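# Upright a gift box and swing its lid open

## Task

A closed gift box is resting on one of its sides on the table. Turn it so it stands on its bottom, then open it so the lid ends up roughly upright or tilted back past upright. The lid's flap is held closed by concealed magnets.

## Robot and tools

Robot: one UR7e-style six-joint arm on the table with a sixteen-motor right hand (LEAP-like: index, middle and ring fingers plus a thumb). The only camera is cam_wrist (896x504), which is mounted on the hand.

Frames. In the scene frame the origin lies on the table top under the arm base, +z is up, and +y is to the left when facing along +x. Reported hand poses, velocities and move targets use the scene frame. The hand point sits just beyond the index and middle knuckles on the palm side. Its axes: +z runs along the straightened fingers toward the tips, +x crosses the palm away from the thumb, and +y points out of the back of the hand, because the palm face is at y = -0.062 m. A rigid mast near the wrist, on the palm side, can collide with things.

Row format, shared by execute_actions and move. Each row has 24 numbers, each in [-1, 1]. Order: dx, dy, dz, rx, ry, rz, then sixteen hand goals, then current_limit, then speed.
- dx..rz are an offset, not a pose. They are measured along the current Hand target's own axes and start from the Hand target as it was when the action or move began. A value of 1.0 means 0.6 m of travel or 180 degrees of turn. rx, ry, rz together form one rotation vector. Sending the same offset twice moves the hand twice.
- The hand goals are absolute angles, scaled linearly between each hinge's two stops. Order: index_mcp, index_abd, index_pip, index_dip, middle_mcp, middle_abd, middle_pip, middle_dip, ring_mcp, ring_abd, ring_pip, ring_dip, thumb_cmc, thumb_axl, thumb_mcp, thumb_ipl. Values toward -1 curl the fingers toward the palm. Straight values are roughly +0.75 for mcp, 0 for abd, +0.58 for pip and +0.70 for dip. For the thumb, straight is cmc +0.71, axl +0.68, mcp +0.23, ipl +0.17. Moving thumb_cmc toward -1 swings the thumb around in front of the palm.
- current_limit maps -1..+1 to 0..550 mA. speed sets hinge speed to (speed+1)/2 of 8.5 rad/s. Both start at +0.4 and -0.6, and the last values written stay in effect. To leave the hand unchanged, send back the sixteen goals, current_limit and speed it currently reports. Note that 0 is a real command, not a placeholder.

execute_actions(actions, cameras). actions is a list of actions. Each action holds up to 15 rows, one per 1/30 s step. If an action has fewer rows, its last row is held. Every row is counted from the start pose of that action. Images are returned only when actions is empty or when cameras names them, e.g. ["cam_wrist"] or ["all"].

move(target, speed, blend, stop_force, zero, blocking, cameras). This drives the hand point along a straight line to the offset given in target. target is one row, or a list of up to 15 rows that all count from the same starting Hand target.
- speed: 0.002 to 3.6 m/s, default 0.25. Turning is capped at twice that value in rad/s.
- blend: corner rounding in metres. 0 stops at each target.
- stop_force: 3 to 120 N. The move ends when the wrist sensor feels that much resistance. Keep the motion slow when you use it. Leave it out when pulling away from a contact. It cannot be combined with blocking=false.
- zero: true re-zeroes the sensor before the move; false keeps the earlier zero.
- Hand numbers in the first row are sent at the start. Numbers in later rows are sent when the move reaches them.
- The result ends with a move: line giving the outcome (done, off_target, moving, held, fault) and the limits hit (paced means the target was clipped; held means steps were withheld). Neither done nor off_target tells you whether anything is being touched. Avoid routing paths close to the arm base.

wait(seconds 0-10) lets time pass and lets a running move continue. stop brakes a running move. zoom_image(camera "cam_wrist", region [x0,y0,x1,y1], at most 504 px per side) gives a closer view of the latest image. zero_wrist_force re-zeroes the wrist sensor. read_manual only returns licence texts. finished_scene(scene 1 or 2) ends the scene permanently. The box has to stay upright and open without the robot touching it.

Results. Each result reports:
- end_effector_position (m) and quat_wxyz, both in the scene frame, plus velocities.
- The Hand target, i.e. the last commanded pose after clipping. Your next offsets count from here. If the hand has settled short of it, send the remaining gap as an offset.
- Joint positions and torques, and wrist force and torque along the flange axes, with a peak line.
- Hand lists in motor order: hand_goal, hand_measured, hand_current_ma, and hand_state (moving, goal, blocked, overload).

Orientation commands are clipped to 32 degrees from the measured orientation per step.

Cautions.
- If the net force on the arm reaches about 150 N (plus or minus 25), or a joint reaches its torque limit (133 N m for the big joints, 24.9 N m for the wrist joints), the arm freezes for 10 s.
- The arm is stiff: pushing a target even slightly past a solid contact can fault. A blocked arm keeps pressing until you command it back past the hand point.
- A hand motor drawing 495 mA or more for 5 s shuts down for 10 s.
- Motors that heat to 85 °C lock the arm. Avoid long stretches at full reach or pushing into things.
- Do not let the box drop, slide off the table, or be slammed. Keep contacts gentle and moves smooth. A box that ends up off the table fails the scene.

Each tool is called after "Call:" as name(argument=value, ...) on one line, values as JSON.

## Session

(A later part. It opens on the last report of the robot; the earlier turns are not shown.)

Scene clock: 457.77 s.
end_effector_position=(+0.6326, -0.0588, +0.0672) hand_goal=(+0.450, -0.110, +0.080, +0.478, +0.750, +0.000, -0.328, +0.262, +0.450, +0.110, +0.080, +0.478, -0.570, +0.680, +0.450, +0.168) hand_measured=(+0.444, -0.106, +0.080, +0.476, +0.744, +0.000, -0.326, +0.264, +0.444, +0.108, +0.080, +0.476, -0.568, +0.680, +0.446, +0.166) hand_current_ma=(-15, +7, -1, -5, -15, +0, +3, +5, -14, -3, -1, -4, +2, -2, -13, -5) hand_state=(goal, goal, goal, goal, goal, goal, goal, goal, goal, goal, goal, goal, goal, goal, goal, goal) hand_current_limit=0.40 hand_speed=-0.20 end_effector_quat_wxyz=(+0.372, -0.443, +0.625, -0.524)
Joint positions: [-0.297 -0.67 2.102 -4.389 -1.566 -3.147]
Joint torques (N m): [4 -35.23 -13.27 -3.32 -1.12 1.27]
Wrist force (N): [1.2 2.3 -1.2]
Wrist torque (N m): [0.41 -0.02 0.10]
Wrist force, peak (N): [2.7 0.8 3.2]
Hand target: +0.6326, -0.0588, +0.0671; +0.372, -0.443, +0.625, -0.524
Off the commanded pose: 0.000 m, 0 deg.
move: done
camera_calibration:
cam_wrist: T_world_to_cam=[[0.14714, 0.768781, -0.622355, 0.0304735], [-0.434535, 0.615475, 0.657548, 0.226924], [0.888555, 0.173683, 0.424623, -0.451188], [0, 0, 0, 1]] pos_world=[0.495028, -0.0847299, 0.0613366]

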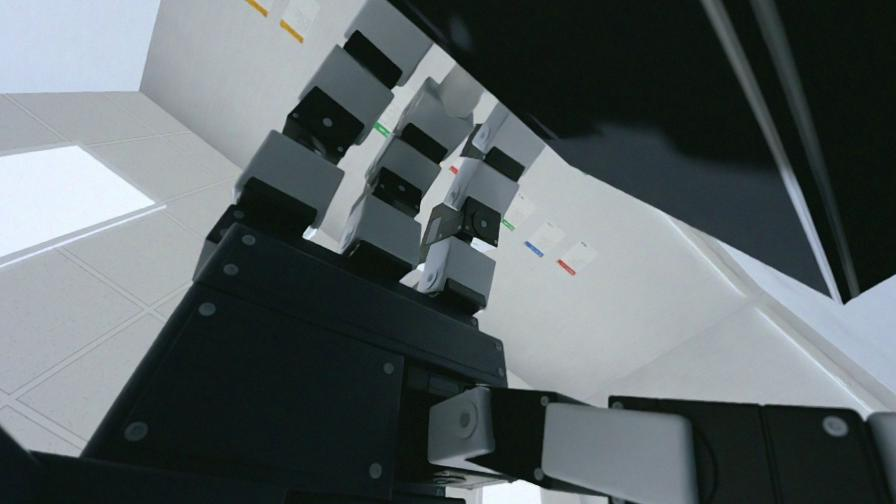

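Call:
execute_actions(actions=[[[0,0,0,0,0,0,0.3,-0.11,0.08,0.478,0.75,0,-0.328,0.261,0.3,0.11,0.08,0.478,-0.571,0.68,0.2,0.168,0.2,-0.7]],[[0,0,0,0,0,0,0.2,-0.11,0.08,0.478,0.75,0,-0.328,0.261,0.2,0.11,0.08,0.478,-0.571,0.68,0.16,0.168,0.2,-0.85]],[[0,0,0,0,0,0,0.13,-0.11,0.08,0.478,0.75,0,-0.328,0.261,0.13,0.11,0.08,0.478,-0.571,0.68,0.14,0.168,0.2,-0.85]]], cameras=["cam_wrist"])

Scene clock: 459.97 s.
end_effector_position=(+0.6326, -0.0588, +0.0671) hand_goal=(+0.130, -0.110, +0.080, +0.478, +0.750, +0.000, -0.328, +0.262, +0.130, +0.110, +0.080, +0.478, -0.570, +0.680, +0.140, +0.168) hand_measured=(+0.218, -0.106, +0.100, +0.484, +0.744, +0.000, -0.326, +0.264, +0.172, +0.108, +0.088, +0.478, -0.566, +0.680, +0.164, +0.174) hand_current_ma=(+330, +6, +55, +12, -15, +0, +3, +5, +147, -3, +19, +1, +6, -2, +95, +21) hand_state=(blocked, goal, goal, goal, goal, goal, goal, goal, blocked, goal, goal, goal, goal, goal, blocked, goal) hand_current_limit=0.20 hand_speed=-0.85 end_effector_quat_wxyz=(+0.372, -0.443, +0.625, -0.524)
Joint positions: [-0.297 -0.67 2.101 -4.389 -1.566 -3.147]
Joint torques (N m): [3.9 -36.1 -10.82 -1.51 -1.29 0.95]
Wrist force (N): [1.3 -1.8 -1.3]
Wrist torque (N m): [0.41 -0.02 0.04]
Wrist force, peak (N): [1.3 2.6 -1.5]
Hand target: +0.6326, -0.0588, +0.0671; +0.372, -0.443, +0.625, -0.524
Off the commanded pose: 0.000 m, 0 deg.
Step readings (end_effector_position):
0: (+0.6326, -0.0588, +0.0671)
1: (+0.6326, -0.0588, +0.0671)
2: (+0.6326, -0.0588, +0.0671)
4: (+0.6326, -0.0588, +0.0671)
8: (+0.6326, -0.0588, +0.0671)
15: (+0.6326, -0.0588, +0.0671)
16: (+0.6326, -0.0588, +0.0671)
17: (+0.6326, -0.0588, +0.0671)
19: (+0.6326, -0.0588, +0.0671)
23: (+0.6326, -0.0588, +0.0671)
30: (+0.6326, -0.0588, +0.0671)
31: (+0.6326, -0.0588, +0.0671)
32: (+0.6326, -0.0588, +0.0671)
34: (+0.6326, -0.0588, +0.0671)
38: (+0.6326, -0.0588, +0.0671)
45: (+0.6326, -0.0588, +0.0671)
camera_calibration:
cam_wrist: T_world_to_cam=[[0.147167, 0.768743, -0.622395, 0.030397], [-0.434525, 0.615523, 0.65751, 0.226991], [0.888555, 0.173682, 0.424623, -0.451146], [0, 0, 0, 1]] pos_world=[0.495028, -0.0847299, 0.0612368]

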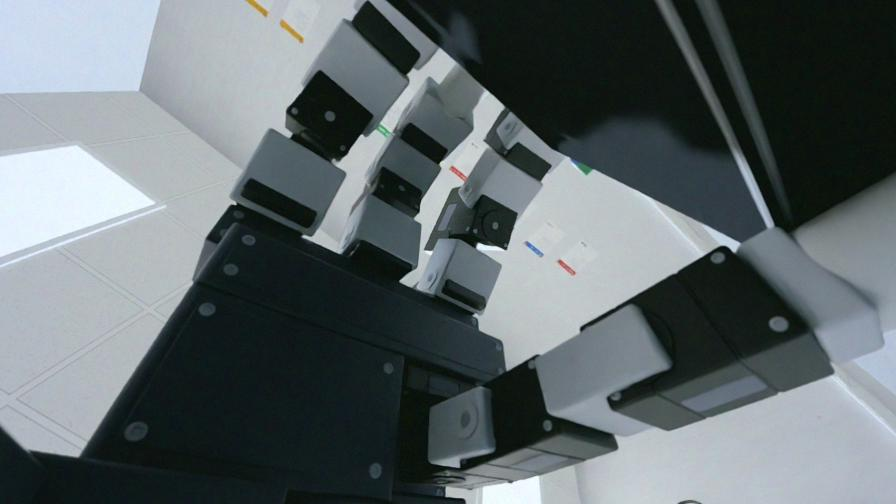

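Call:
execute_actions(actions=[[[0,0,0,0,0,0,0.12,-0.11,0.08,0.478,0.6,0,-0.007,0.406,0.1,0.11,0.08,0.478,-0.571,0.68,0.12,0.168,0.3,-0.8]],[[0,0,0,0,0,0,0.12,-0.11,0.08,0.478,0.4,0,-0.007,0.406,0.08,0.11,0.08,0.478,-0.571,0.68,0.1,0.168,0.35,-0.7]],[[0,0,0,0,0,0,0.11,-0.11,0.07,0.478,0.27,0,-0.007,0.406,0.06,0.11,0.07,0.478,-0.571,0.68,0.1,0.168,0.4,-0.8]]], cameras=["cam_wrist"])

Scene clock: 462.53 s.
end_effector_position=(+0.6326, -0.0588, +0.0671) hand_goal=(+0.110, -0.110, +0.070, +0.478, +0.270, +0.000, -0.006, +0.406, +0.060, +0.110, +0.070, +0.478, -0.570, +0.680, +0.100, +0.168) hand_measured=(+0.214, -0.112, +0.102, +0.484, +0.274, +0.000, -0.006, +0.404, +0.152, +0.104, +0.096, +0.482, -0.558, +0.680, +0.162, +0.180) hand_current_ma=(+385, -2, +95, +13, +9, +0, +0, -3, +377, -10, +77, +7, +34, -2, +303, +41) hand_state=(blocked, goal, blocked, goal, goal, goal, goal, goal, blocked, goal, blocked, goal, goal, goal, blocked, goal) hand_current_limit=0.40 hand_speed=-0.80 end_effector_quat_wxyz=(+0.372, -0.443, +0.625, -0.524)
Joint positions: [-0.297 -0.67 2.101 -4.389 -1.566 -3.147]
Joint torques (N m): [4.8 -37.27 -3.22 0.27 -1.32 1.12]
Wrist force (N): [1.5 -4.3 -1.6]
Wrist torque (N m): [0.43 -0.03 -0.05]
Wrist force, peak (N): [1.8 -4.5 -1.5]
Hand target: +0.6326, -0.0588, +0.0671; +0.372, -0.443, +0.625, -0.524
Off the commanded pose: 0.000 m, 0 deg.
Step readings (end_effector_position):
0: (+0.6326, -0.0588, +0.0671)
1: (+0.6326, -0.0588, +0.0671)
2: (+0.6326, -0.0588, +0.0671)
4: (+0.6326, -0.0588, +0.0671)
8: (+0.6326, -0.0588, +0.0671)
15: (+0.6326, -0.0588, +0.0671)
16: (+0.6326, -0.0588, +0.0671)
17: (+0.6326, -0.0588, +0.0671)
19: (+0.6326, -0.0588, +0.0671)
23: (+0.6326, -0.0588, +0.0671)
30: (+0.6326, -0.0588, +0.0671)
31: (+0.6326, -0.0588, +0.0671)
32: (+0.6326, -0.0588, +0.0671)
34: (+0.6326, -0.0588, +0.0671)
38: (+0.6326, -0.0588, +0.0671)
45: (+0.6326, -0.0588, +0.0671)
camera_calibration:
cam_wrist: T_world_to_cam=[[0.147167, 0.768743, -0.622395, 0.030397], [-0.434525, 0.615523, 0.65751, 0.226991], [0.888555, 0.173682, 0.424623, -0.451146], [0, 0, 0, 1]] pos_world=[0.495028, -0.0847299, 0.0612368]

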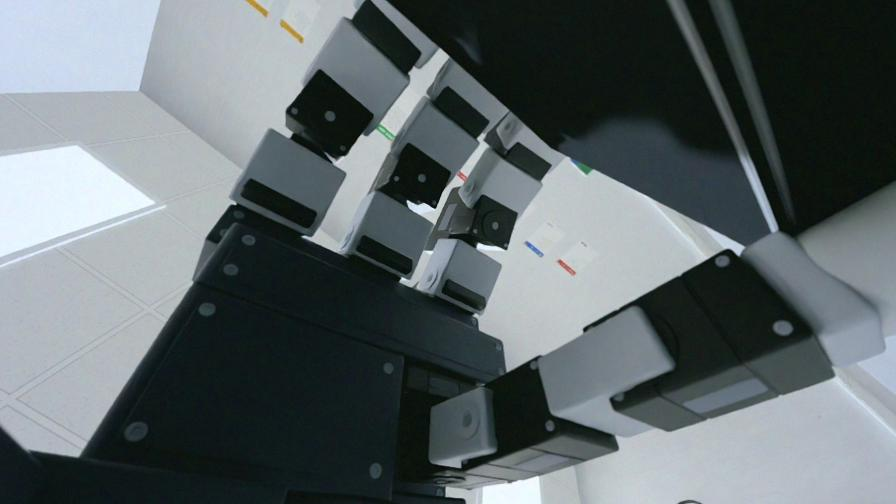

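Call:
execute_actions(actions=[[[0,0,0,0,0,0,0.11,-0.11,0.07,0.478,0.19,0,-0.007,0.406,0.06,0.11,0.07,0.478,-0.571,0.68,0.09,0.168,0.45,-0.8]],[[0,0,0,0,0,0,0.11,-0.11,0.07,0.478,0.18,0,-0.08,0.406,0.06,0.11,0.07,0.478,-0.571,0.68,0.09,0.168,0.55,-0.84]],[[0,0,0,0,0,0,0.11,-0.11,0.07,0.478,0.22,0,-0.16,0.406,0.06,0.11,0.07,0.478,-0.571,0.68,0.09,0.168,0.55,-0.84]],[[0,0,0,0,0,0,0.11,-0.11,0.07,0.478,0.27,0,-0.23,0.406,0.06,0.11,0.07,0.478,-0.571,0.68,0.09,0.168,0.55,-0.84]]], cameras=["cam_wrist"])

Scene clock: 465.20 s.
end_effector_position=(+0.6326, -0.0588, +0.0671) hand_goal=(+0.110, -0.110, +0.070, +0.478, +0.270, +0.000, -0.230, +0.406, +0.060, +0.110, +0.070, +0.478, -0.570, +0.680, +0.090, +0.168) hand_measured=(+0.206, -0.118, +0.102, +0.486, +0.306, -0.004, -0.112, +0.434, +0.130, +0.104, +0.096, +0.482, -0.538, +0.678, +0.162, +0.190) hand_current_ma=(+394, -13, +95, +17, +122, -8, +426, +84, +270, -12, +77, +7, +97, -3, +361, +94) hand_state=(blocked, goal, blocked, goal, blocked, goal, blocked, blocked, blocked, goal, blocked, goal, blocked, goal, blocked, blocked) hand_current_limit=0.55 hand_speed=-0.84 end_effector_quat_wxyz=(+0.372, -0.443, +0.625, -0.524)
Joint positions: [-0.297 -0.67 2.101 -4.389 -1.566 -3.147]
Joint torques (N m): [4.51 -38.56 3.18 -2.8 -1.29 1.07]
Wrist force (N): [1.8 -1.0 -1.6]
Wrist torque (N m): [0.33 -0.08 0.10]
Wrist force, peak (N): [1.7 -6.8 -1.4]
Hand target: +0.6326, -0.0588, +0.0671; +0.372, -0.443, +0.625, -0.524
Off the commanded pose: 0.000 m, 0 deg.
Step readings (end_effector_position):
0: (+0.6326, -0.0588, +0.0671)
1: (+0.6326, -0.0588, +0.0671)
2: (+0.6326, -0.0588, +0.0671)
4: (+0.6326, -0.0588, +0.0671)
8: (+0.6326, -0.0588, +0.0671)
15: (+0.6326, -0.0588, +0.0671)
16: (+0.6326, -0.0588, +0.0671)
17: (+0.6326, -0.0588, +0.0671)
19: (+0.6326, -0.0588, +0.0671)
23: (+0.6326, -0.0588, +0.0671)
30: (+0.6326, -0.0588, +0.0671)
31: (+0.6326, -0.0588, +0.0671)
32: (+0.6326, -0.0588, +0.0671)
34: (+0.6326, -0.0588, +0.0671)
38: (+0.6326, -0.0588, +0.0671)
45: (+0.6326, -0.0588, +0.0671)
46: (+0.6326, -0.0588, +0.0671)
47: (+0.6326, -0.0588, +0.0671)
49: (+0.6326, -0.0588, +0.0671)
53: (+0.6326, -0.0588, +0.0671)
60: (+0.6326, -0.0588, +0.0671)
camera_calibration:
cam_wrist: T_world_to_cam=[[0.147174, 0.768733, -0.622406, 0.0303935], [-0.434523, 0.615535, 0.6575, 0.226992], [0.888555, 0.173682, 0.424623, -0.451146], [0, 0, 0, 1]] pos_world=[0.495028, -0.0847299, 0.0612368]

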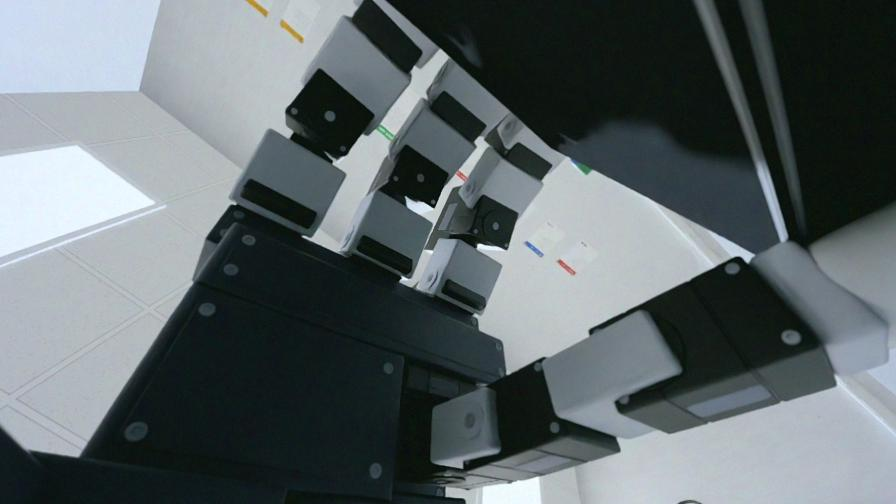

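Call:
execute_actions(actions=[[[0,0,0,0,0,0,0.11,-0.11,0.07,0.478,0.32,0,-0.3,0.406,0.06,0.11,0.07,0.478,-0.571,0.68,0.09,0.168,0.58,-0.84]],[[0,0,0,0,0,0,0.11,-0.11,0.07,0.478,0.37,0,-0.37,0.406,0.06,0.11,0.07,0.478,-0.571,0.68,0.09,0.168,0.58,-0.84]],[[0,0,0,0,0,0,0.11,-0.11,0.07,0.478,0.42,0,-0.44,0.406,0.06,0.11,0.07,0.478,-0.571,0.68,0.09,0.168,0.58,-0.84]],[[0,0,0,0,0,0,0.11,-0.11,0.07,0.478,0.47,0,-0.51,0.406,0.06,0.11,0.07,0.478,-0.571,0.68,0.09,0.168,0.58,-0.84]]], cameras=["cam_wrist"])

Scene clock: 467.73 s.
end_effector_position=(+0.6326, -0.0588, +0.0671) hand_goal=(+0.110, -0.110, +0.070, +0.478, +0.470, +0.000, -0.510, +0.406, +0.060, +0.110, +0.070, +0.478, -0.570, +0.680, +0.090, +0.168) hand_measured=(+0.206, -0.118, +0.102, +0.486, +0.502, -0.004, -0.424, +0.434, +0.130, +0.104, +0.096, +0.482, -0.538, +0.678, +0.162, +0.192) hand_current_ma=(+393, -13, +95, +18, +107, -8, +324, +85, +270, -12, +77, +7, +97, -3, +361, +94) hand_state=(blocked, goal, blocked, goal, blocked, goal, blocked, blocked, blocked, goal, blocked, goal, blocked, goal, blocked, blocked) hand_current_limit=0.58 hand_speed=-0.84 end_effector_quat_wxyz=(+0.372, -0.443, +0.625, -0.524)
Joint positions: [-0.297 -0.67 2.101 -4.389 -1.566 -3.147]
Joint torques (N m): [4.89 -39.26 3.82 -2.08 -1.04 1.07]
Wrist force (N): [1.3 -3.1 -2.2]
Wrist torque (N m): [0.29 -0.03 0.03]
Wrist force, peak (N): [1.3 -3.2 -2.1]
Hand target: +0.6326, -0.0588, +0.0671; +0.372, -0.443, +0.625, -0.524
Off the commanded pose: 0.000 m, 0 deg.
Step readings (end_effector_position):
0: (+0.6326, -0.0588, +0.0671)
1: (+0.6326, -0.0588, +0.0671)
2: (+0.6326, -0.0588, +0.0671)
4: (+0.6326, -0.0588, +0.0671)
8: (+0.6326, -0.0588, +0.0671)
15: (+0.6326, -0.0588, +0.0671)
16: (+0.6326, -0.0588, +0.0671)
17: (+0.6326, -0.0588, +0.0671)
19: (+0.6326, -0.0588, +0.0671)
23: (+0.6326, -0.0588, +0.0671)
30: (+0.6326, -0.0588, +0.0671)
31: (+0.6326, -0.0588, +0.0671)
32: (+0.6326, -0.0588, +0.0671)
34: (+0.6326, -0.0588, +0.0671)
38: (+0.6326, -0.0588, +0.0671)
45: (+0.6326, -0.0588, +0.0671)
46: (+0.6326, -0.0588, +0.0671)
47: (+0.6326, -0.0588, +0.0671)
49: (+0.6326, -0.0588, +0.0671)
53: (+0.6326, -0.0588, +0.0671)
60: (+0.6326, -0.0588, +0.0671)
camera_calibration:
cam_wrist: T_world_to_cam=[[0.147167, 0.768743, -0.622395, 0.030397], [-0.434525, 0.615523, 0.65751, 0.226991], [0.888555, 0.173682, 0.424623, -0.451146], [0, 0, 0, 1]] pos_world=[0.495028, -0.0847299, 0.0612368]

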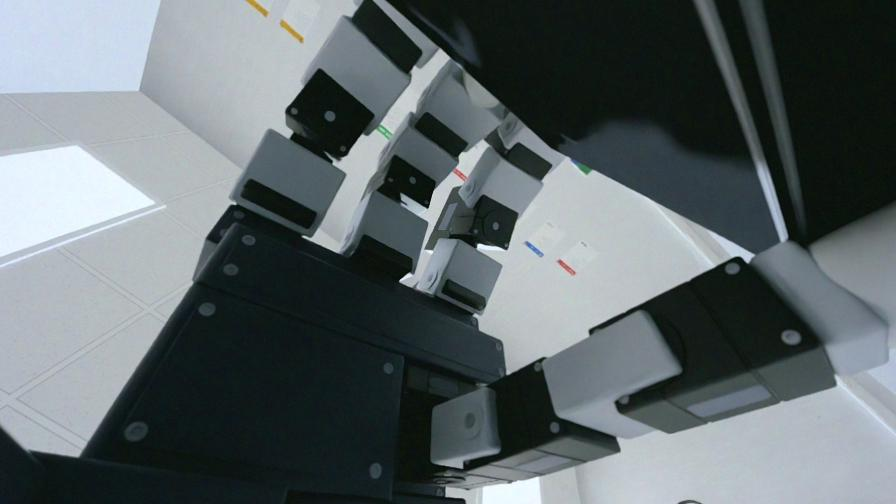

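Call:
execute_actions(actions=[[[0,0,0,0,0,0,0.35,-0.11,0.08,0.478,0.75,0,-0.2,0.3,0.35,0.11,0.08,0.478,-0.571,0.68,0.25,0.168,0.4,-0.6]],[[0,0.0246,0.0043,0,0,0,0.35,-0.11,0.08,0.478,0.7,0,-0.022,0.261,0.35,0.11,0.08,0.478,-0.571,0.68,0.28,0.168,0.4,-0.6]],[[0,0,0,0,0,0,0.2,-0.11,0.08,0.478,0.6,0,-0.022,0.261,0.18,0.11,0.08,0.478,-0.571,0.68,0.18,0.168,0.3,-0.7]],[[0,0,0,0,0,0,0.12,-0.11,0.07,0.478,0.45,0,-0.022,0.261,0.08,0.11,0.07,0.478,-0.571,0.68,0.12,0.168,0.3,-0.85]],[[0,0,0,0,0,0,0.1,-0.11,0.06,0.478,0.32,0,-0.022,0.261,0.06,0.11,0.06,0.478,-0.571,0.68,0.08,0.168,0.5,-0.85]],[[0,0,0,0,0,0,0.1,-0.11,0.06,0.478,0.24,0,-0.022,0.261,0.06,0.11,0.06,0.478,-0.571,0.68,0.06,0.168,0.5,-0.85]]], cameras=["cam_wrist"])

Scene clock: 475.30 s.
end_effector_position=(+0.6326, -0.0587, +0.0521) hand_goal=(+0.100, -0.110, +0.060, +0.478, +0.240, +0.000, -0.022, +0.262, +0.060, +0.110, +0.060, +0.478, -0.570, +0.680, +0.060, +0.168) hand_measured=(+0.218, -0.112, +0.090, +0.486, +0.316, -0.004, -0.006, +0.264, +0.158, +0.106, +0.088, +0.482, -0.556, +0.676, +0.178, +0.176) hand_current_ma=(+413, -3, +93, +17, +296, -6, +41, +5, +403, -6, +80, +9, +34, -12, +412, +28) hand_state=(blocked, goal, blocked, goal, blocked, goal, goal, goal, blocked, goal, blocked, goal, goal, goal, blocked, goal) hand_current_limit=0.50 hand_speed=-0.85 end_effector_quat_wxyz=(+0.372, -0.443, +0.625, -0.524)
Joint positions: [-0.297 -0.629 2.088 -4.416 -1.566 -3.147]
Joint torques (N m): [-7.15 -33.83 -3.69 0.86 0.32 -1.19]
Wrist force (N): [1.6 -6.9 -1.6]
Wrist torque (N m): [0.52 -0.04 -0.10]
Wrist force, peak (N): [1.5 -7.1 -1.4]
Hand target: +0.6326, -0.0587, +0.0521; +0.372, -0.443, +0.625, -0.524
Off the commanded pose: 0.000 m, 0 deg.
Step readings (end_effector_position):
0: (+0.6326, -0.0588, +0.0671)
1: (+0.6326, -0.0588, +0.0671)
2: (+0.6326, -0.0588, +0.0671)
4: (+0.6326, -0.0588, +0.0671)
8: (+0.6326, -0.0588, +0.0671)
15: (+0.6326, -0.0588, +0.0671)
16: (+0.6326, -0.0588, +0.0671)
17: (+0.6326, -0.0588, +0.0668)
19: (+0.6325, -0.0587, +0.0614)
23: (+0.6324, -0.0587, +0.0552)
30: (+0.6326, -0.0587, +0.0525)
31: (+0.6326, -0.0587, +0.0524)
32: (+0.6326, -0.0587, +0.0523)
34: (+0.6326, -0.0587, +0.0522)
38: (+0.6326, -0.0587, +0.0522)
45: (+0.6326, -0.0587, +0.0521)
46: (+0.6326, -0.0587, +0.0521)
47: (+0.6326, -0.0587, +0.0521)
49: (+0.6326, -0.0587, +0.0521)
53: (+0.6326, -0.0587, +0.0522)
60: (+0.6326, -0.0587, +0.0521)
61: (+0.6326, -0.0587, +0.0521)
62: (+0.6326, -0.0587, +0.0521)
64: (+0.6326, -0.0587, +0.0521)
68: (+0.6326, -0.0587, +0.0521)
75: (+0.6326, -0.0587, +0.0521)
76: (+0.6326, -0.0587, +0.0521)
77: (+0.6326, -0.0587, +0.0521)
79: (+0.6326, -0.0587, +0.0521)
83: (+0.6326, -0.0587, +0.0521)
90: (+0.6326, -0.0587, +0.0521)
camera_calibration:
cam_wrist: T_world_to_cam=[[0.147167, 0.768743, -0.622395, 0.0209842], [-0.434525, 0.615523, 0.65751, 0.236793], [0.888555, 0.173682, 0.424623, -0.444794], [0, 0, 0, 1]] pos_world=[0.495028, -0.0846299, 0.0462368]

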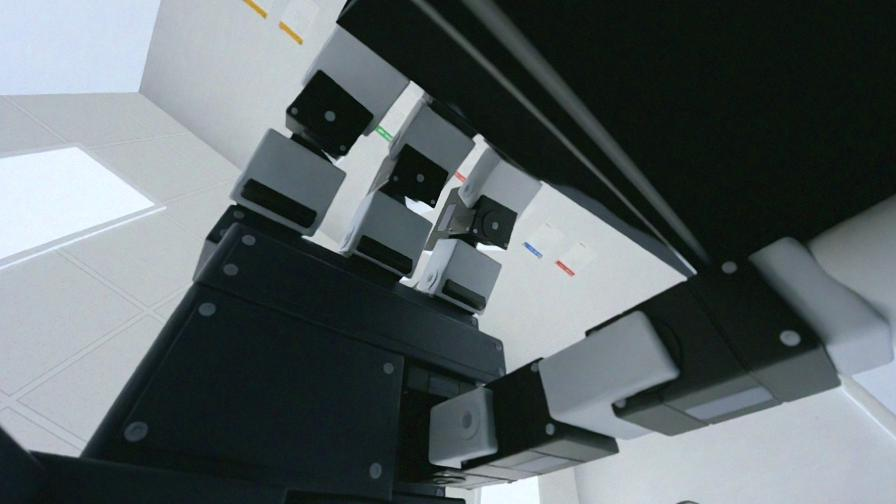

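Call:
execute_actions(actions=[[[0,0,0,0,0,0,0.1,-0.11,0.06,0.478,0.235,0,-0.1,0.261,0.06,0.11,0.06,0.478,-0.571,0.68,0.06,0.168,0.62,-0.87]],[[0,0,0,0,0,0,0.1,-0.11,0.06,0.478,0.255,0,-0.17,0.261,0.06,0.11,0.06,0.478,-0.571,0.68,0.06,0.168,0.62,-0.87]],[[0,0,0,0,0,0,0.1,-0.11,0.06,0.478,0.285,0,-0.23,0.261,0.06,0.11,0.06,0.478,-0.571,0.68,0.06,0.168,0.62,-0.87]],[[0,0,0,0,0,0,0.1,-0.11,0.06,0.478,0.325,0,-0.29,0.261,0.06,0.11,0.06,0.478,-0.571,0.68,0.06,0.168,0.62,-0.87]]], cameras=["cam_wrist"])

Scene clock: 478.20 s.
end_effector_position=(+0.6326, -0.0587, +0.0521) hand_goal=(+0.100, -0.110, +0.060, +0.478, +0.326, +0.000, -0.290, +0.262, +0.060, +0.110, +0.060, +0.478, -0.570, +0.680, +0.060, +0.168) hand_measured=(+0.214, -0.114, +0.090, +0.486, +0.360, -0.006, -0.110, +0.292, +0.148, +0.106, +0.088, +0.482, -0.546, +0.672, +0.178, +0.180) hand_current_ma=(+445, -8, +93, +19, +116, -10, +445, +94, +354, -8, +80, +9, +71, -22, +446, +47) hand_state=(blocked, goal, blocked, goal, blocked, goal, blocked, blocked, blocked, goal, blocked, goal, blocked, goal, blocked, goal) hand_current_limit=0.62 hand_speed=-0.87 end_effector_quat_wxyz=(+0.372, -0.443, +0.625, -0.524)
Joint positions: [-0.297 -0.629 2.088 -4.416 -1.566 -3.147]
Joint torques (N m): [-5.91 -34.32 4.86 -2.44 -1.19 -1.18]
Wrist force (N): [1.2 -2.0 -1.7]
Wrist torque (N m): [0.40 -0.03 0.04]
Wrist force, peak (N): [1.4 -7.2 -1.4]
Hand target: +0.6326, -0.0587, +0.0521; +0.372, -0.443, +0.625, -0.524
Off the commanded pose: 0.000 m, 0 deg.
Step readings (end_effector_position):
0: (+0.6326, -0.0587, +0.0521)
1: (+0.6326, -0.0587, +0.0521)
2: (+0.6326, -0.0587, +0.0521)
4: (+0.6326, -0.0587, +0.0521)
8: (+0.6326, -0.0587, +0.0521)
15: (+0.6326, -0.0587, +0.0521)
16: (+0.6326, -0.0587, +0.0521)
17: (+0.6326, -0.0587, +0.0521)
19: (+0.6326, -0.0587, +0.0521)
23: (+0.6326, -0.0587, +0.0521)
30: (+0.6326, -0.0587, +0.0521)
31: (+0.6326, -0.0587, +0.0521)
32: (+0.6326, -0.0587, +0.0521)
34: (+0.6326, -0.0587, +0.0521)
38: (+0.6326, -0.0587, +0.0521)
45: (+0.6326, -0.0587, +0.0521)
46: (+0.6326, -0.0587, +0.0521)
47: (+0.6326, -0.0587, +0.0521)
49: (+0.6326, -0.0587, +0.0521)
53: (+0.6326, -0.0587, +0.0521)
60: (+0.6326, -0.0587, +0.0521)
camera_calibration:
cam_wrist: T_world_to_cam=[[0.147174, 0.768733, -0.622406, 0.0209805], [-0.434523, 0.615535, 0.6575, 0.236793], [0.888555, 0.173682, 0.424623, -0.444794], [0, 0, 0, 1]] pos_world=[0.495028, -0.0846299, 0.0462368]

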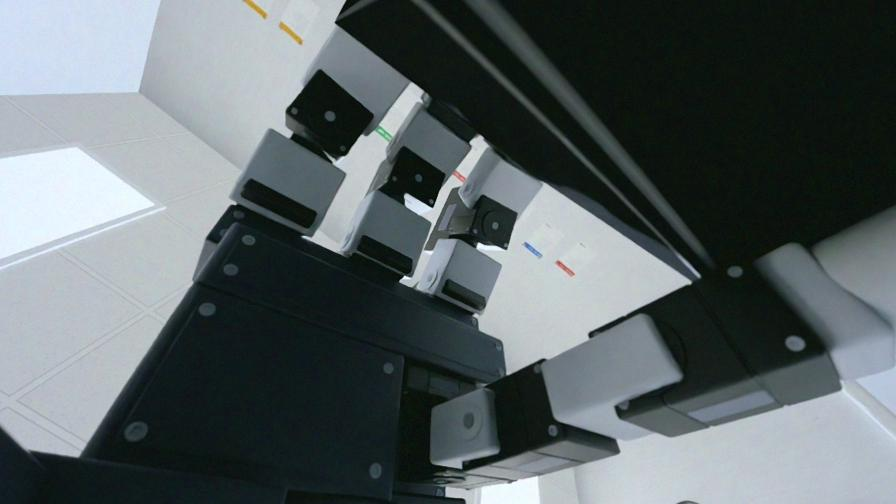

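Call:
execute_actions(actions=[[[0,0,0,0,0,0,0.11,-0.11,0.06,0.478,0.365,0,-0.33,0.261,0.06,0.11,0.06,0.478,-0.571,0.68,0.06,0.168,0.62,-0.87]],[[0,0,0,0,0,0,0.11,-0.11,0.06,0.478,0.41,0,-0.38,0.261,0.06,0.11,0.06,0.478,-0.571,0.68,0.06,0.168,0.62,-0.87]],[[0,0,0,0,0,0,0.11,-0.11,0.06,0.478,0.455,0,-0.43,0.261,0.06,0.11,0.06,0.478,-0.571,0.68,0.06,0.168,0.62,-0.87]],[[0,0,0,0,0,0,0.11,-0.11,0.06,0.478,0.50,0,-0.48,0.261,0.06,0.11,0.06,0.478,-0.571,0.68,0.06,0.168,0.62,-0.87]]], cameras=["cam_wrist"])

Scene clock: 480.87 s.
end_effector_position=(+0.6326, -0.0587, +0.0521) hand_goal=(+0.110, -0.110, +0.060, +0.478, +0.500, +0.000, -0.480, +0.262, +0.060, +0.110, +0.060, +0.478, -0.570, +0.680, +0.060, +0.168) hand_measured=(+0.214, -0.114, +0.090, +0.486, +0.528, -0.006, -0.356, +0.292, +0.148, +0.106, +0.088, +0.482, -0.546, +0.672, +0.178, +0.180) hand_current_ma=(+441, -8, +93, +19, +86, -10, +446, +94, +354, -8, +80, +9, +71, -22, +445, +47) hand_state=(blocked, goal, blocked, goal, blocked, goal, blocked, blocked, blocked, goal, blocked, goal, blocked, goal, blocked, goal) hand_current_limit=0.62 hand_speed=-0.87 end_effector_quat_wxyz=(+0.372, -0.443, +0.625, -0.524)
Joint positions: [-0.297 -0.629 2.088 -4.416 -1.566 -3.147]
Joint torques (N m): [-4.6 -33.33 5.03 -1.73 -1.21 -1.2]
Wrist force (N): [1.3 -2.1 -2.0]
Wrist torque (N m): [0.37 -0.03 0.04]
Wrist force, peak (N): [1.0 -2.8 -2.9]
Hand target: +0.6326, -0.0587, +0.0521; +0.372, -0.443, +0.625, -0.524
Off the commanded pose: 0.000 m, 0 deg.
Step readings (end_effector_position):
0: (+0.6326, -0.0587, +0.0521)
1: (+0.6326, -0.0587, +0.0521)
2: (+0.6326, -0.0587, +0.0521)
4: (+0.6326, -0.0587, +0.0521)
8: (+0.6326, -0.0587, +0.0521)
15: (+0.6326, -0.0587, +0.0521)
16: (+0.6326, -0.0587, +0.0521)
17: (+0.6326, -0.0587, +0.0521)
19: (+0.6326, -0.0587, +0.0521)
23: (+0.6326, -0.0587, +0.0521)
30: (+0.6326, -0.0587, +0.0521)
31: (+0.6326, -0.0587, +0.0521)
32: (+0.6326, -0.0587, +0.0521)
34: (+0.6326, -0.0587, +0.0521)
38: (+0.6326, -0.0587, +0.0521)
45: (+0.6326, -0.0587, +0.0521)
46: (+0.6326, -0.0587, +0.0521)
47: (+0.6326, -0.0587, +0.0521)
49: (+0.6326, -0.0587, +0.0521)
53: (+0.6326, -0.0587, +0.0521)
60: (+0.6326, -0.0587, +0.0521)
camera_calibration:
cam_wrist: T_world_to_cam=[[0.147167, 0.768743, -0.622395, 0.0209842], [-0.434525, 0.615523, 0.65751, 0.236793], [0.888555, 0.173682, 0.424623, -0.444794], [0, 0, 0, 1]] pos_world=[0.495028, -0.0846299, 0.0462368]

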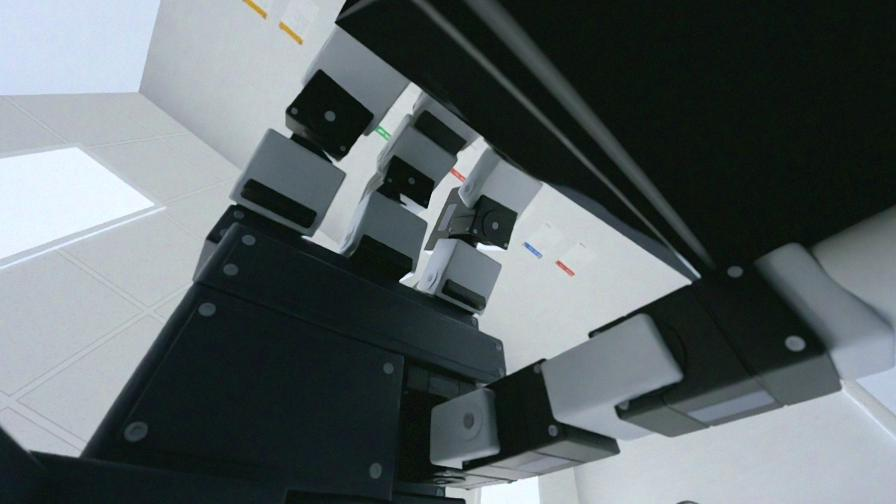

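Call:
execute_actions(actions=[[[0,0,0,0,0,0,0.11,-0.11,0.06,0.478,0.54,0,-0.54,0.261,0.06,0.11,0.06,0.478,-0.571,0.68,0.06,0.168,0.64,-0.87]],[[0,0,0,0,0,0,0.11,-0.11,0.06,0.478,0.585,0,-0.59,0.261,0.06,0.11,0.06,0.478,-0.571,0.68,0.06,0.168,0.64,-0.87]],[[0,0,0,0,0,0,0.11,-0.11,0.06,0.478,0.63,0,-0.65,0.261,0.06,0.11,0.06,0.478,-0.571,0.68,0.06,0.168,0.64,-0.87]],[[0,0,0,0,0,0,0.11,-0.11,0.06,0.478,0.67,0,-0.71,0.261,0.06,0.11,0.06,0.478,-0.571,0.68,0.06,0.168,0.64,-0.87]]], cameras=["cam_wrist"])

Scene clock: 483.63 s.
end_effector_position=(+0.6326, -0.0587, +0.0521) hand_goal=(+0.110, -0.110, +0.060, +0.478, +0.670, +0.000, -0.710, +0.262, +0.060, +0.110, +0.060, +0.478, -0.570, +0.680, +0.060, +0.168) hand_measured=(+0.214, -0.114, +0.090, +0.486, +0.702, -0.006, -0.610, +0.292, +0.148, +0.106, +0.088, +0.482, -0.546, +0.672, +0.178, +0.180) hand_current_ma=(+441, -8, +93, +20, +105, -10, +385, +94, +354, -8, +80, +9, +71, -22, +451, +47) hand_state=(blocked, goal, blocked, goal, blocked, goal, blocked, blocked, blocked, goal, blocked, goal, blocked, goal, blocked, goal) hand_current_limit=0.64 hand_speed=-0.87 end_effector_quat_wxyz=(+0.372, -0.443, +0.625, -0.524)
Joint positions: [-0.297 -0.629 2.088 -4.416 -1.566 -3.147]
Joint torques (N m): [-4.24 -33.35 4.56 -0.82 -1.16 -1.04]
Wrist force (N): [1.1 -3.9 -2.0]
Wrist torque (N m): [0.34 -0.02 -0.01]
Wrist force, peak (N): [1.2 -4.2 -1.9]
Hand target: +0.6326, -0.0587, +0.0521; +0.372, -0.443, +0.625, -0.524
Off the commanded pose: 0.000 m, 0 deg.
Step readings (end_effector_position):
0: (+0.6326, -0.0587, +0.0521)
1: (+0.6326, -0.0587, +0.0521)
2: (+0.6326, -0.0587, +0.0521)
4: (+0.6326, -0.0587, +0.0521)
8: (+0.6326, -0.0587, +0.0521)
15: (+0.6326, -0.0587, +0.0521)
16: (+0.6326, -0.0587, +0.0521)
17: (+0.6326, -0.0587, +0.0521)
19: (+0.6326, -0.0587, +0.0521)
23: (+0.6326, -0.0587, +0.0521)
30: (+0.6326, -0.0587, +0.0521)
31: (+0.6326, -0.0587, +0.0521)
32: (+0.6326, -0.0587, +0.0521)
34: (+0.6326, -0.0587, +0.0521)
38: (+0.6326, -0.0587, +0.0521)
45: (+0.6326, -0.0587, +0.0521)
46: (+0.6326, -0.0587, +0.0521)
47: (+0.6326, -0.0587, +0.0521)
49: (+0.6326, -0.0587, +0.0521)
53: (+0.6326, -0.0587, +0.0521)
60: (+0.6326, -0.0587, +0.0521)
camera_calibration:
cam_wrist: T_world_to_cam=[[0.147167, 0.768743, -0.622395, 0.0209842], [-0.434525, 0.615523, 0.65751, 0.236793], [0.888555, 0.173682, 0.424623, -0.444794], [0, 0, 0, 1]] pos_world=[0.495028, -0.0846299, 0.0462368]

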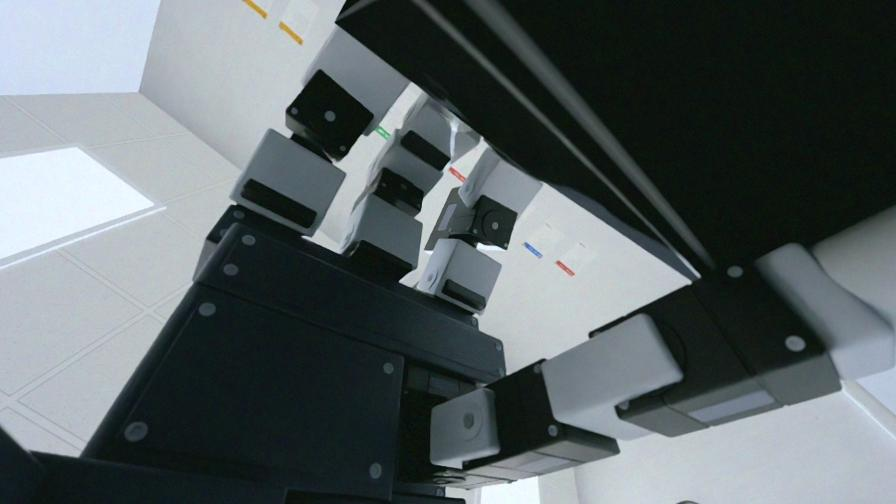

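Call:
execute_actions(actions=[[[0,0,0,0,0,0,0.13,-0.11,0.0,0.478,0.85,0,-0.4,0.261,0.09,0.11,0.0,0.478,-0.571,0.68,0.06,0.168,0.62,-0.82]],[[0,0,0,0,0,0,0.18,-0.11,-0.08,0.45,0.85,0,-0.1,0.261,0.14,0.11,-0.08,0.45,-0.571,0.68,0.06,0.168,0.62,-0.82]],[[0,0,0,0,0,0,0.23,-0.11,-0.15,0.4,0.75,0,0.0,0.261,0.19,0.11,-0.15,0.4,-0.571,0.68,0.06,0.168,0.62,-0.82]],[[0,0,0,0,0,0,0.28,-0.11,-0.22,0.35,0.65,0,0.0,0.261,0.24,0.11,-0.22,0.35,-0.571,0.68,0.06,0.168,0.62,-0.82]],[[0,0,0,0,0,0,0.33,-0.11,-0.29,0.3,0.6,0,0.0,0.261,0.29,0.11,-0.29,0.3,-0.571,0.68,0.06,0.168,0.62,-0.82]]], cameras=["cam_wrist"])

Scene clock: 499.87 s.
end_effector_position=(+0.6326, -0.0587, +0.0521) hand_goal=(+0.330, -0.110, -0.290, +0.300, +0.600, +0.000, +0.000, +0.262, +0.290, +0.110, -0.290, +0.300, -0.570, +0.680, +0.060, +0.168) hand_measured=(+0.384, -0.114, -0.106, +0.360, +0.594, -0.004, -0.006, +0.264, +0.342, +0.098, -0.168, +0.352, -0.540, +0.672, +0.178, +0.180) hand_current_ma=(+196, -6, +444, +213, -14, -6, -11, +5, +192, -27, +445, +181, +95, -22, +445, +47) hand_state=(blocked, goal, blocked, blocked, goal, goal, goal, goal, blocked, goal, blocked, blocked, blocked, goal, blocked, goal) hand_current_limit=0.62 hand_speed=-0.82 end_effector_quat_wxyz=(+0.372, -0.443, +0.625, -0.524)
Joint positions: [-0.297 -0.629 2.088 -4.416 -1.566 -3.147]
Joint torques (N m): [-2.58 -49.01 4.29 -3.08 -1.08 -1.1]
Wrist force (N): [1.4 1.7 -1.6]
Wrist torque (N m): [0.32 -0.03 0.15]
Wrist force, peak (N): [0.6 -4.6 -3.3]
Hand target: +0.6326, -0.0587, +0.0521; +0.372, -0.443, +0.625, -0.524
Off the commanded pose: 0.000 m, 0 deg.
Step readings (end_effector_position):
0: (+0.6326, -0.0587, +0.0521)
1: (+0.6326, -0.0587, +0.0521)
2: (+0.6326, -0.0587, +0.0521)
4: (+0.6326, -0.0587, +0.0521)
8: (+0.6326, -0.0587, +0.0521)
15: (+0.6326, -0.0587, +0.0521)
16: (+0.6326, -0.0587, +0.0521)
17: (+0.6326, -0.0587, +0.0521)
19: (+0.6326, -0.0587, +0.0521)
23: (+0.6326, -0.0587, +0.0521)
30: (+0.6326, -0.0587, +0.0521)
31: (+0.6326, -0.0587, +0.0521)
32: (+0.6326, -0.0587, +0.0521)
34: (+0.6326, -0.0587, +0.0521)
38: (+0.6326, -0.0587, +0.0521)
45: (+0.6326, -0.0587, +0.0521)
46: (+0.6326, -0.0587, +0.0521)
47: (+0.6326, -0.0587, +0.0521)
49: (+0.6326, -0.0587, +0.0521)
53: (+0.6326, -0.0587, +0.0521)
60: (+0.6326, -0.0587, +0.0521)
61: (+0.6326, -0.0587, +0.0521)
62: (+0.6326, -0.0587, +0.0521)
64: (+0.6326, -0.0587, +0.0521)
68: (+0.6326, -0.0587, +0.0521)
75: (+0.6326, -0.0587, +0.0521)
camera_calibration:
cam_wrist: T_world_to_cam=[[0.147174, 0.768733, -0.622406, 0.0209805], [-0.434523, 0.615535, 0.6575, 0.236793], [0.888555, 0.173682, 0.424623, -0.444794], [0, 0, 0, 1]] pos_world=[0.495028, -0.0846299, 0.0462368]

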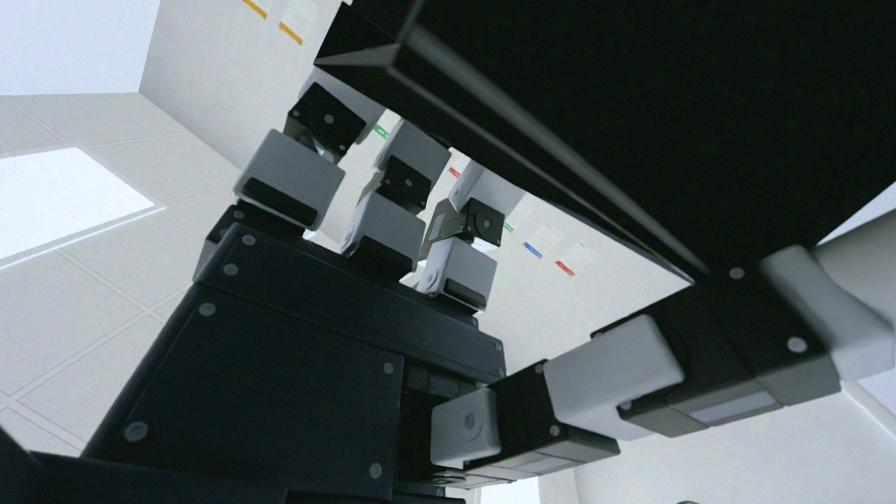

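Call:
execute_actions(actions=[])

Scene clock: 502.37 s.
end_effector_position=(+0.6326, -0.0587, +0.0521) hand_goal=(+0.330, -0.110, -0.290, +0.300, +0.600, +0.000, +0.000, +0.262, +0.290, +0.110, -0.290, +0.300, -0.570, +0.680, +0.060, +0.168) hand_measured=(+0.384, -0.112, -0.110, +0.360, +0.594, -0.004, -0.006, +0.264, +0.344, +0.096, -0.172, +0.352, -0.538, +0.672, +0.178, +0.180) hand_current_ma=(+198, -1, +445, +213, -14, -6, -11, +5, +196, -32, +446, +181, +99, -22, +446, +47) hand_state=(blocked, goal, blocked, blocked, goal, goal, goal, goal, blocked, goal, blocked, blocked, blocked, goal, blocked, goal) hand_current_limit=0.62 hand_speed=-0.82 end_effector_quat_wxyz=(+0.372, -0.443, +0.625, -0.524)
Joint positions: [-0.297 -0.629 2.088 -4.416 -1.566 -3.147]
Joint velocities: within noise
Joint torques (N m): [-1.59 -49.33 4.18 -2.05 -1.23 -1.11]
Motor temperatures (°C): [26 29 29 31 29 34]
Wrist force (N): [1.5 1.5 -1.4]
Wrist torque (N m): [0.29 -0.05 0.15]
Wrist force, peak (N): [1.5 1.9 -1.6]
Hand target: +0.6326, -0.0587, +0.0521; +0.372, -0.443, +0.625, -0.524
Off the commanded pose: 0.000 m, 0 deg.
camera_calibration:
cam_wrist: T_world_to_cam=[[0.147167, 0.768743, -0.622395, 0.0209842], [-0.434525, 0.615523, 0.65751, 0.236793], [0.888555, 0.173682, 0.424623, -0.444794], [0, 0, 0, 1]] pos_world=[0.495028, -0.0846299, 0.0462368]

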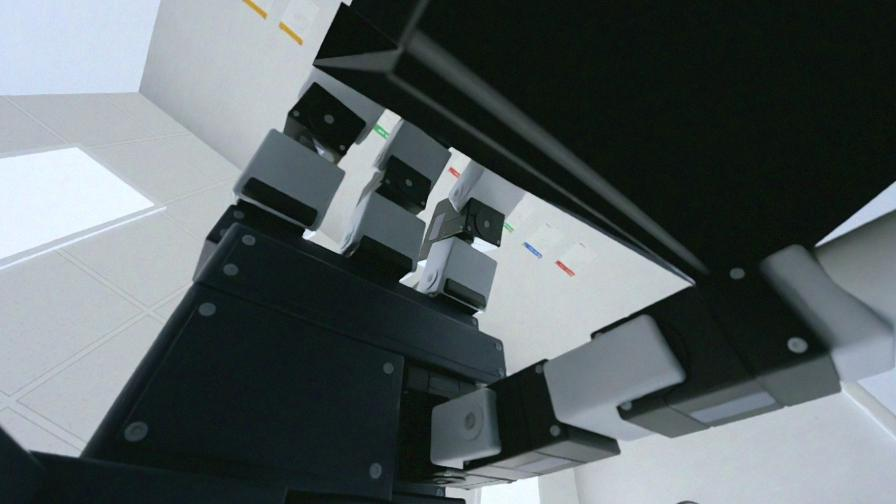

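Call:
move(target=[[0,0,0,0,0,0,0.55,-0.11,-0.1,0.36,0.89,0,-0.2,0.116,0.55,0.11,-0.1,0.36,-0.571,0.68,0.45,0.168,0.5,-0.7],[0,-0.0146,0.0059,-0.0556,0,0,0.274,-0.11,0.261,0.478,0.89,0,-0.653,0.116,0.274,0.11,0.261,0.478,-0.571,0.68,0.45,0.168,0.5,-0.7]], speed=0.1, cameras=["all"])

Scene clock: 511.40 s.
end_effector_position=(+0.6373, -0.0604, +0.0601) hand_goal=(+0.274, -0.110, +0.262, +0.478, +0.890, +0.000, -0.652, +0.116, +0.274, +0.110, +0.262, +0.478, -0.570, +0.680, +0.450, +0.168) hand_measured=(+0.270, -0.110, +0.258, +0.474, +0.872, -0.004, -0.648, +0.118, +0.270, +0.106, +0.258, +0.476, -0.568, +0.678, +0.444, +0.170) hand_current_ma=(-7, +0, -10, -6, -51, -6, +6, +5, -7, -6, -9, -5, +4, -5, -17, +3) hand_state=(goal, goal, goal, goal, goal, goal, goal, goal, goal, goal, goal, goal, goal, goal, goal, goal) hand_current_limit=0.50 hand_speed=-0.70 end_effector_quat_wxyz=(+0.332, -0.474, +0.668, -0.467)
Joint positions: [-0.296 -0.749 2.089 -4.123 -1.567 -3.147]
Joint torques (N m): [5.87 -51.24 -15.16 -1.07 -1.47 -1.52]
Wrist force (N): [1.5 2.4 -0.9]
Wrist torque (N m): [0.46 -0.04 0.14]
Wrist force, peak (N): [1.2 2.7 -1.3]
Hand target: +0.6373, -0.0604, +0.0601; +0.332, -0.474, +0.668, -0.467
Off the commanded pose: 0.000 m, 0 deg.
move: done
camera_calibration:
cam_wrist: T_world_to_cam=[[0.0465205, 0.803863, -0.592992, 0.091086], [-0.317962, 0.574675, 0.754088, 0.152094], [0.946962, 0.153468, 0.282332, -0.481892], [0, 0, 0, 1]] pos_world=[0.500456, -0.0866699, 0.0753749]

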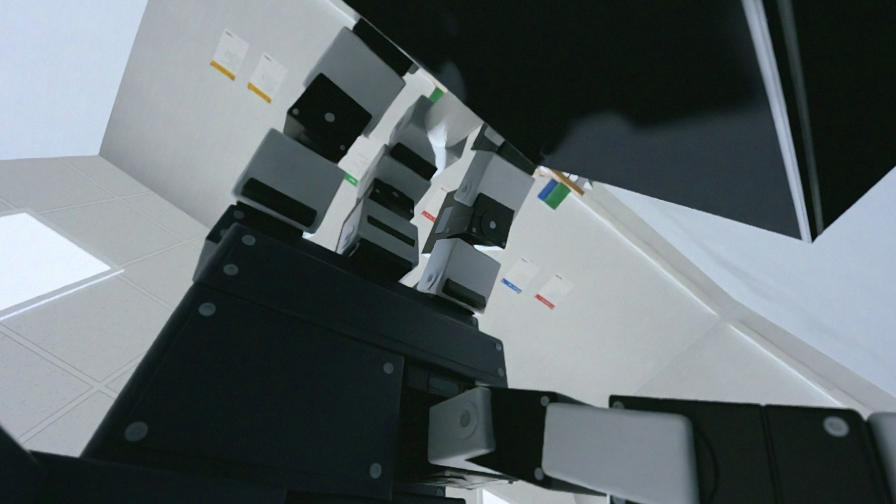

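Call:
execute_actions(actions=[[[0,0,0,0,0,0,0.07,-0.11,0.261,0.478,0.89,0,-0.653,0.116,0.07,0.11,0.261,0.478,-0.571,0.68,0.23,0.168,0.4,-0.8]],[[0,0,0,0,0,0,0.0,-0.11,0.261,0.478,0.89,0,-0.653,0.116,0.0,0.11,0.261,0.478,-0.571,0.68,0.15,0.168,0.4,-0.85]],[[0,0,0,0,0,0,-0.07,-0.11,0.261,0.478,0.89,0,-0.653,0.116,-0.07,0.11,0.261,0.478,-0.571,0.68,0.06,0.168,0.4,-0.85]]], cameras=["all"])

Scene clock: 513.67 s.
end_effector_position=(+0.6374, -0.0604, +0.0602) hand_goal=(-0.070, -0.110, +0.262, +0.478, +0.890, +0.000, -0.652, +0.116, -0.070, +0.110, +0.262, +0.478, -0.570, +0.680, +0.060, +0.168) hand_measured=(+0.050, -0.116, +0.282, +0.482, +0.872, -0.004, -0.648, +0.118, +0.014, +0.100, +0.278, +0.480, -0.544, +0.680, +0.230, +0.186) hand_current_ma=(+385, -13, +56, +8, -50, -6, +6, +5, +341, -21, +45, +5, +77, -2, +385, +71) hand_state=(blocked, goal, blocked, goal, goal, goal, goal, goal, blocked, goal, goal, goal, blocked, goal, blocked, goal) hand_current_limit=0.40 hand_speed=-0.85 end_effector_quat_wxyz=(+0.332, -0.474, +0.668, -0.467)
Joint positions: [-0.296 -0.749 2.089 -4.123 -1.568 -3.147]
Joint torques (N m): [5.93 -38.13 -9.46 -1.2 -1.33 -1.57]
Wrist force (N): [1.3 -3.8 -2.0]
Wrist torque (N m): [0.42 -0.02 -0.01]
Wrist force, peak (N): [1.6 -4.3 -2.3]
Hand target: +0.6373, -0.0604, +0.0601; +0.332, -0.474, +0.668, -0.467
Off the commanded pose: 0.000 m, 0 deg.
Step readings (end_effector_position):
0: (+0.6373, -0.0604, +0.0601)
1: (+0.6373, -0.0604, +0.0601)
2: (+0.6373, -0.0604, +0.0601)
4: (+0.6373, -0.0604, +0.0601)
8: (+0.6373, -0.0604, +0.0601)
15: (+0.6373, -0.0604, +0.0601)
16: (+0.6373, -0.0604, +0.0601)
17: (+0.6373, -0.0604, +0.0601)
19: (+0.6373, -0.0604, +0.0602)
23: (+0.6374, -0.0604, +0.0602)
30: (+0.6374, -0.0604, +0.0602)
31: (+0.6374, -0.0604, +0.0602)
32: (+0.6374, -0.0604, +0.0602)
34: (+0.6374, -0.0604, +0.0602)
38: (+0.6374, -0.0604, +0.0602)
45: (+0.6374, -0.0604, +0.0602)
camera_calibration:
cam_wrist: T_world_to_cam=[[0.0465205, 0.803863, -0.592992, 0.0911453], [-0.317962, 0.574675, 0.754088, 0.152018], [0.946962, 0.153468, 0.282332, -0.481921], [0, 0, 0, 1]] pos_world=[0.500456, -0.0866699, 0.0754749]

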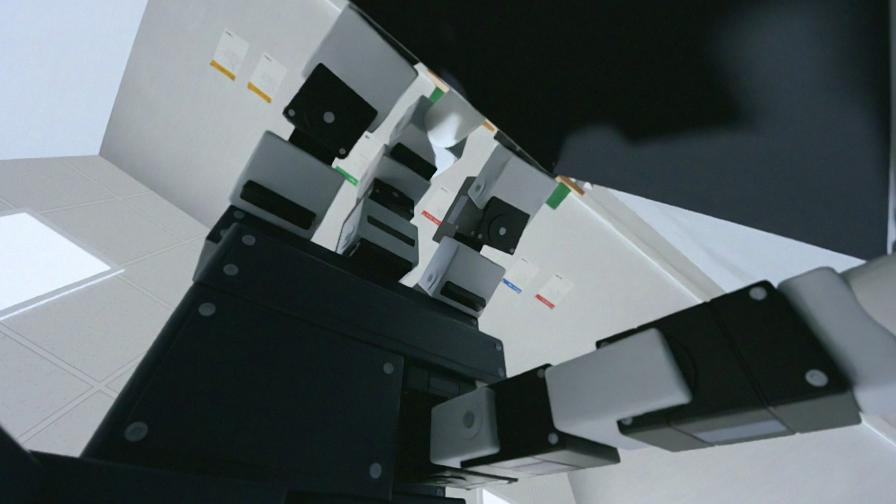

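Call:
execute_actions(actions=[[[0,0,0,0,0,0,-0.07,-0.11,0.261,0.478,0.68,0,-0.653,0.116,-0.07,0.11,0.261,0.478,-0.571,0.68,0.04,0.168,0.45,-0.8]],[[0,0,0,0,0,0,-0.07,-0.11,0.261,0.478,0.56,0,-0.653,0.116,-0.07,0.11,0.261,0.478,-0.571,0.68,0.0,0.168,0.45,-0.85]],[[0,0,0,0,0,0,-0.07,-0.11,0.261,0.478,0.5,0,-0.653,0.116,-0.07,0.11,0.261,0.478,-0.571,0.68,0.0,0.168,0.45,-0.85]]], cameras=["all"])

Scene clock: 515.90 s.
end_effector_position=(+0.6373, -0.0604, +0.0601) hand_goal=(-0.070, -0.110, +0.262, +0.478, +0.500, +0.000, -0.652, +0.116, -0.070, +0.110, +0.262, +0.478, -0.570, +0.680, +0.000, +0.168) hand_measured=(+0.030, -0.122, +0.286, +0.486, +0.618, +0.000, -0.634, +0.116, -0.028, +0.098, +0.280, +0.486, -0.512, +0.680, +0.230, +0.204) hand_current_ma=(+399, -24, +67, +16, +399, +1, +49, +0, +146, -23, +47, +20, +203, -1, +399, +162) hand_state=(blocked, goal, blocked, goal, blocked, goal, goal, goal, blocked, goal, goal, goal, blocked, goal, blocked, blocked) hand_current_limit=0.45 hand_speed=-0.85 end_effector_quat_wxyz=(+0.332, -0.474, +0.668, -0.467)
Joint positions: [-0.296 -0.749 2.089 -4.123 -1.568 -3.147]
Joint torques (N m): [4.47 -34.26 1.09 -1.79 -1.08 -1.44]
Wrist force (N): [1.2 -0.5 -1.3]
Wrist torque (N m): [0.50 -0.04 0.14]
Wrist force, peak (N): [1.6 -3.9 -2.1]
Hand target: +0.6373, -0.0604, +0.0601; +0.332, -0.474, +0.668, -0.467
Off the commanded pose: 0.000 m, 0 deg.
Step readings (end_effector_position):
0: (+0.6373, -0.0604, +0.0602)
1: (+0.6373, -0.0604, +0.0602)
2: (+0.6373, -0.0604, +0.0602)
4: (+0.6373, -0.0604, +0.0601)
8: (+0.6373, -0.0604, +0.0601)
15: (+0.6373, -0.0604, +0.0601)
16: (+0.6373, -0.0604, +0.0601)
17: (+0.6373, -0.0604, +0.0601)
19: (+0.6373, -0.0604, +0.0601)
23: (+0.6373, -0.0604, +0.0601)
30: (+0.6373, -0.0604, +0.0601)
31: (+0.6373, -0.0604, +0.0601)
32: (+0.6373, -0.0604, +0.0601)
34: (+0.6373, -0.0604, +0.0601)
38: (+0.6373, -0.0604, +0.0601)
45: (+0.6373, -0.0604, +0.0601)
camera_calibration:
cam_wrist: T_world_to_cam=[[0.0465205, 0.803863, -0.592992, 0.091086], [-0.317962, 0.574675, 0.754088, 0.152094], [0.946962, 0.153468, 0.282332, -0.481892], [0, 0, 0, 1]] pos_world=[0.500456, -0.0866699, 0.0753749]

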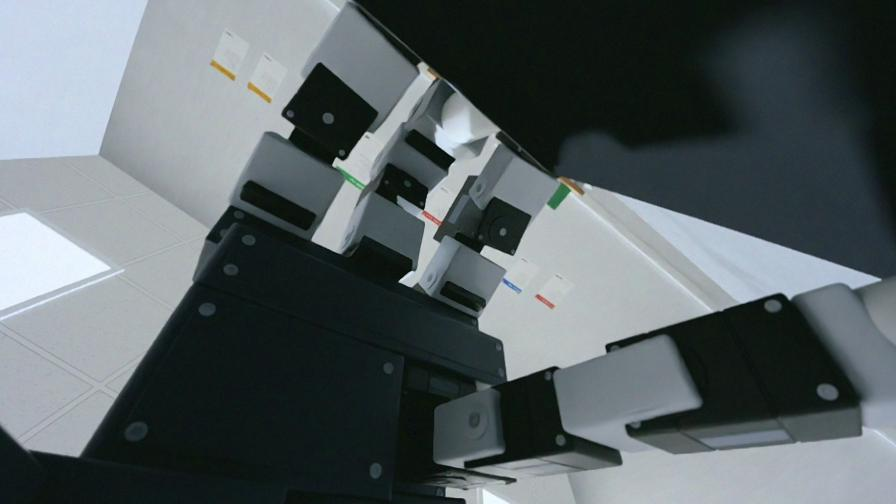

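Call:
execute_actions(actions=[[[0,0,0,0,0,0,-0.08,-0.11,0.261,0.478,0.53,0,-0.75,0.1,-0.08,0.11,0.261,0.478,-0.571,0.68,-0.02,0.168,0.55,-0.85]],[[0,0,0,0,0,0,-0.08,-0.11,0.261,0.478,0.58,0,-0.81,0.1,-0.08,0.11,0.261,0.478,-0.571,0.68,-0.02,0.168,0.55,-0.85]],[[0,0,0,0,0,0,-0.08,-0.11,0.261,0.478,0.63,0,-0.87,0.1,-0.08,0.11,0.261,0.478,-0.571,0.68,-0.02,0.168,0.55,-0.85]]], cameras=["all"])

Scene clock: 518.23 s.
end_effector_position=(+0.6373, -0.0604, +0.0601) hand_goal=(-0.080, -0.110, +0.262, +0.478, +0.630, +0.000, -0.870, +0.100, -0.080, +0.110, +0.262, +0.478, -0.570, +0.680, -0.020, +0.168) hand_measured=(+0.010, -0.128, +0.290, +0.488, +0.658, +0.004, -0.836, +0.098, -0.052, +0.098, +0.280, +0.486, -0.506, +0.680, +0.246, +0.208) hand_current_ma=(+370, -41, +81, +26, +91, +7, +104, -2, +87, -26, +47, +20, +234, -1, +426, +182) hand_state=(blocked, goal, blocked, goal, blocked, goal, blocked, goal, blocked, goal, goal, goal, blocked, goal, blocked, blocked) hand_current_limit=0.55 hand_speed=-0.85 end_effector_quat_wxyz=(+0.332, -0.474, +0.668, -0.467)
Joint positions: [-0.296 -0.749 2.089 -4.123 -1.568 -3.147]
Joint torques (N m): [4.71 -38.88 1.6 -2.18 -0.81 -1.46]
Wrist force (N): [1.2 1.0 -1.2]
Wrist torque (N m): [0.51 -0.05 0.10]
Wrist force, peak (N): [1.5 1.7 -1.4]
Hand target: +0.6373, -0.0604, +0.0601; +0.332, -0.474, +0.668, -0.467
Off the commanded pose: 0.000 m, 0 deg.
Step readings (end_effector_position):
0: (+0.6373, -0.0604, +0.0601)
1: (+0.6373, -0.0604, +0.0601)
2: (+0.6373, -0.0604, +0.0601)
4: (+0.6373, -0.0604, +0.0601)
8: (+0.6373, -0.0604, +0.0601)
15: (+0.6373, -0.0604, +0.0601)
16: (+0.6373, -0.0604, +0.0601)
17: (+0.6373, -0.0604, +0.0601)
19: (+0.6373, -0.0604, +0.0601)
23: (+0.6373, -0.0604, +0.0601)
30: (+0.6373, -0.0604, +0.0601)
31: (+0.6373, -0.0604, +0.0601)
32: (+0.6373, -0.0604, +0.0601)
34: (+0.6373, -0.0604, +0.0601)
38: (+0.6373, -0.0604, +0.0601)
45: (+0.6373, -0.0604, +0.0601)
camera_calibration:
cam_wrist: T_world_to_cam=[[0.0465205, 0.803863, -0.592992, 0.091086], [-0.317962, 0.574675, 0.754088, 0.152094], [0.946962, 0.153468, 0.282332, -0.481892], [0, 0, 0, 1]] pos_world=[0.500456, -0.0866699, 0.0753749]

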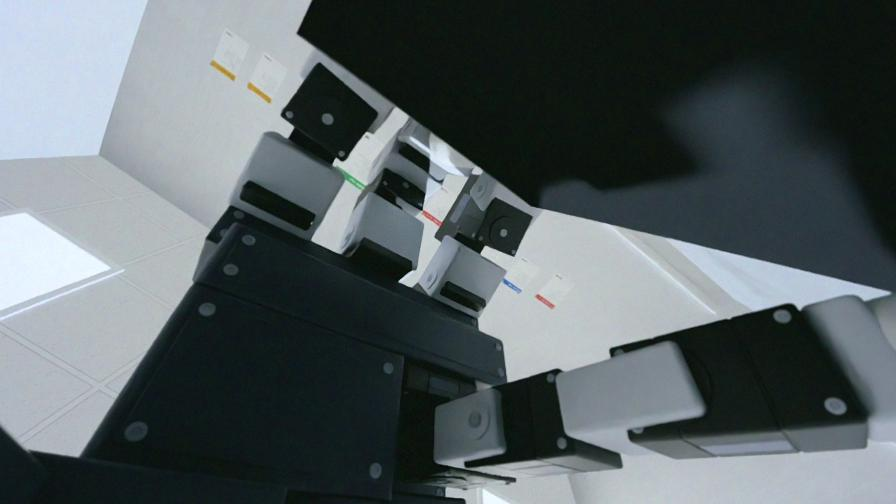

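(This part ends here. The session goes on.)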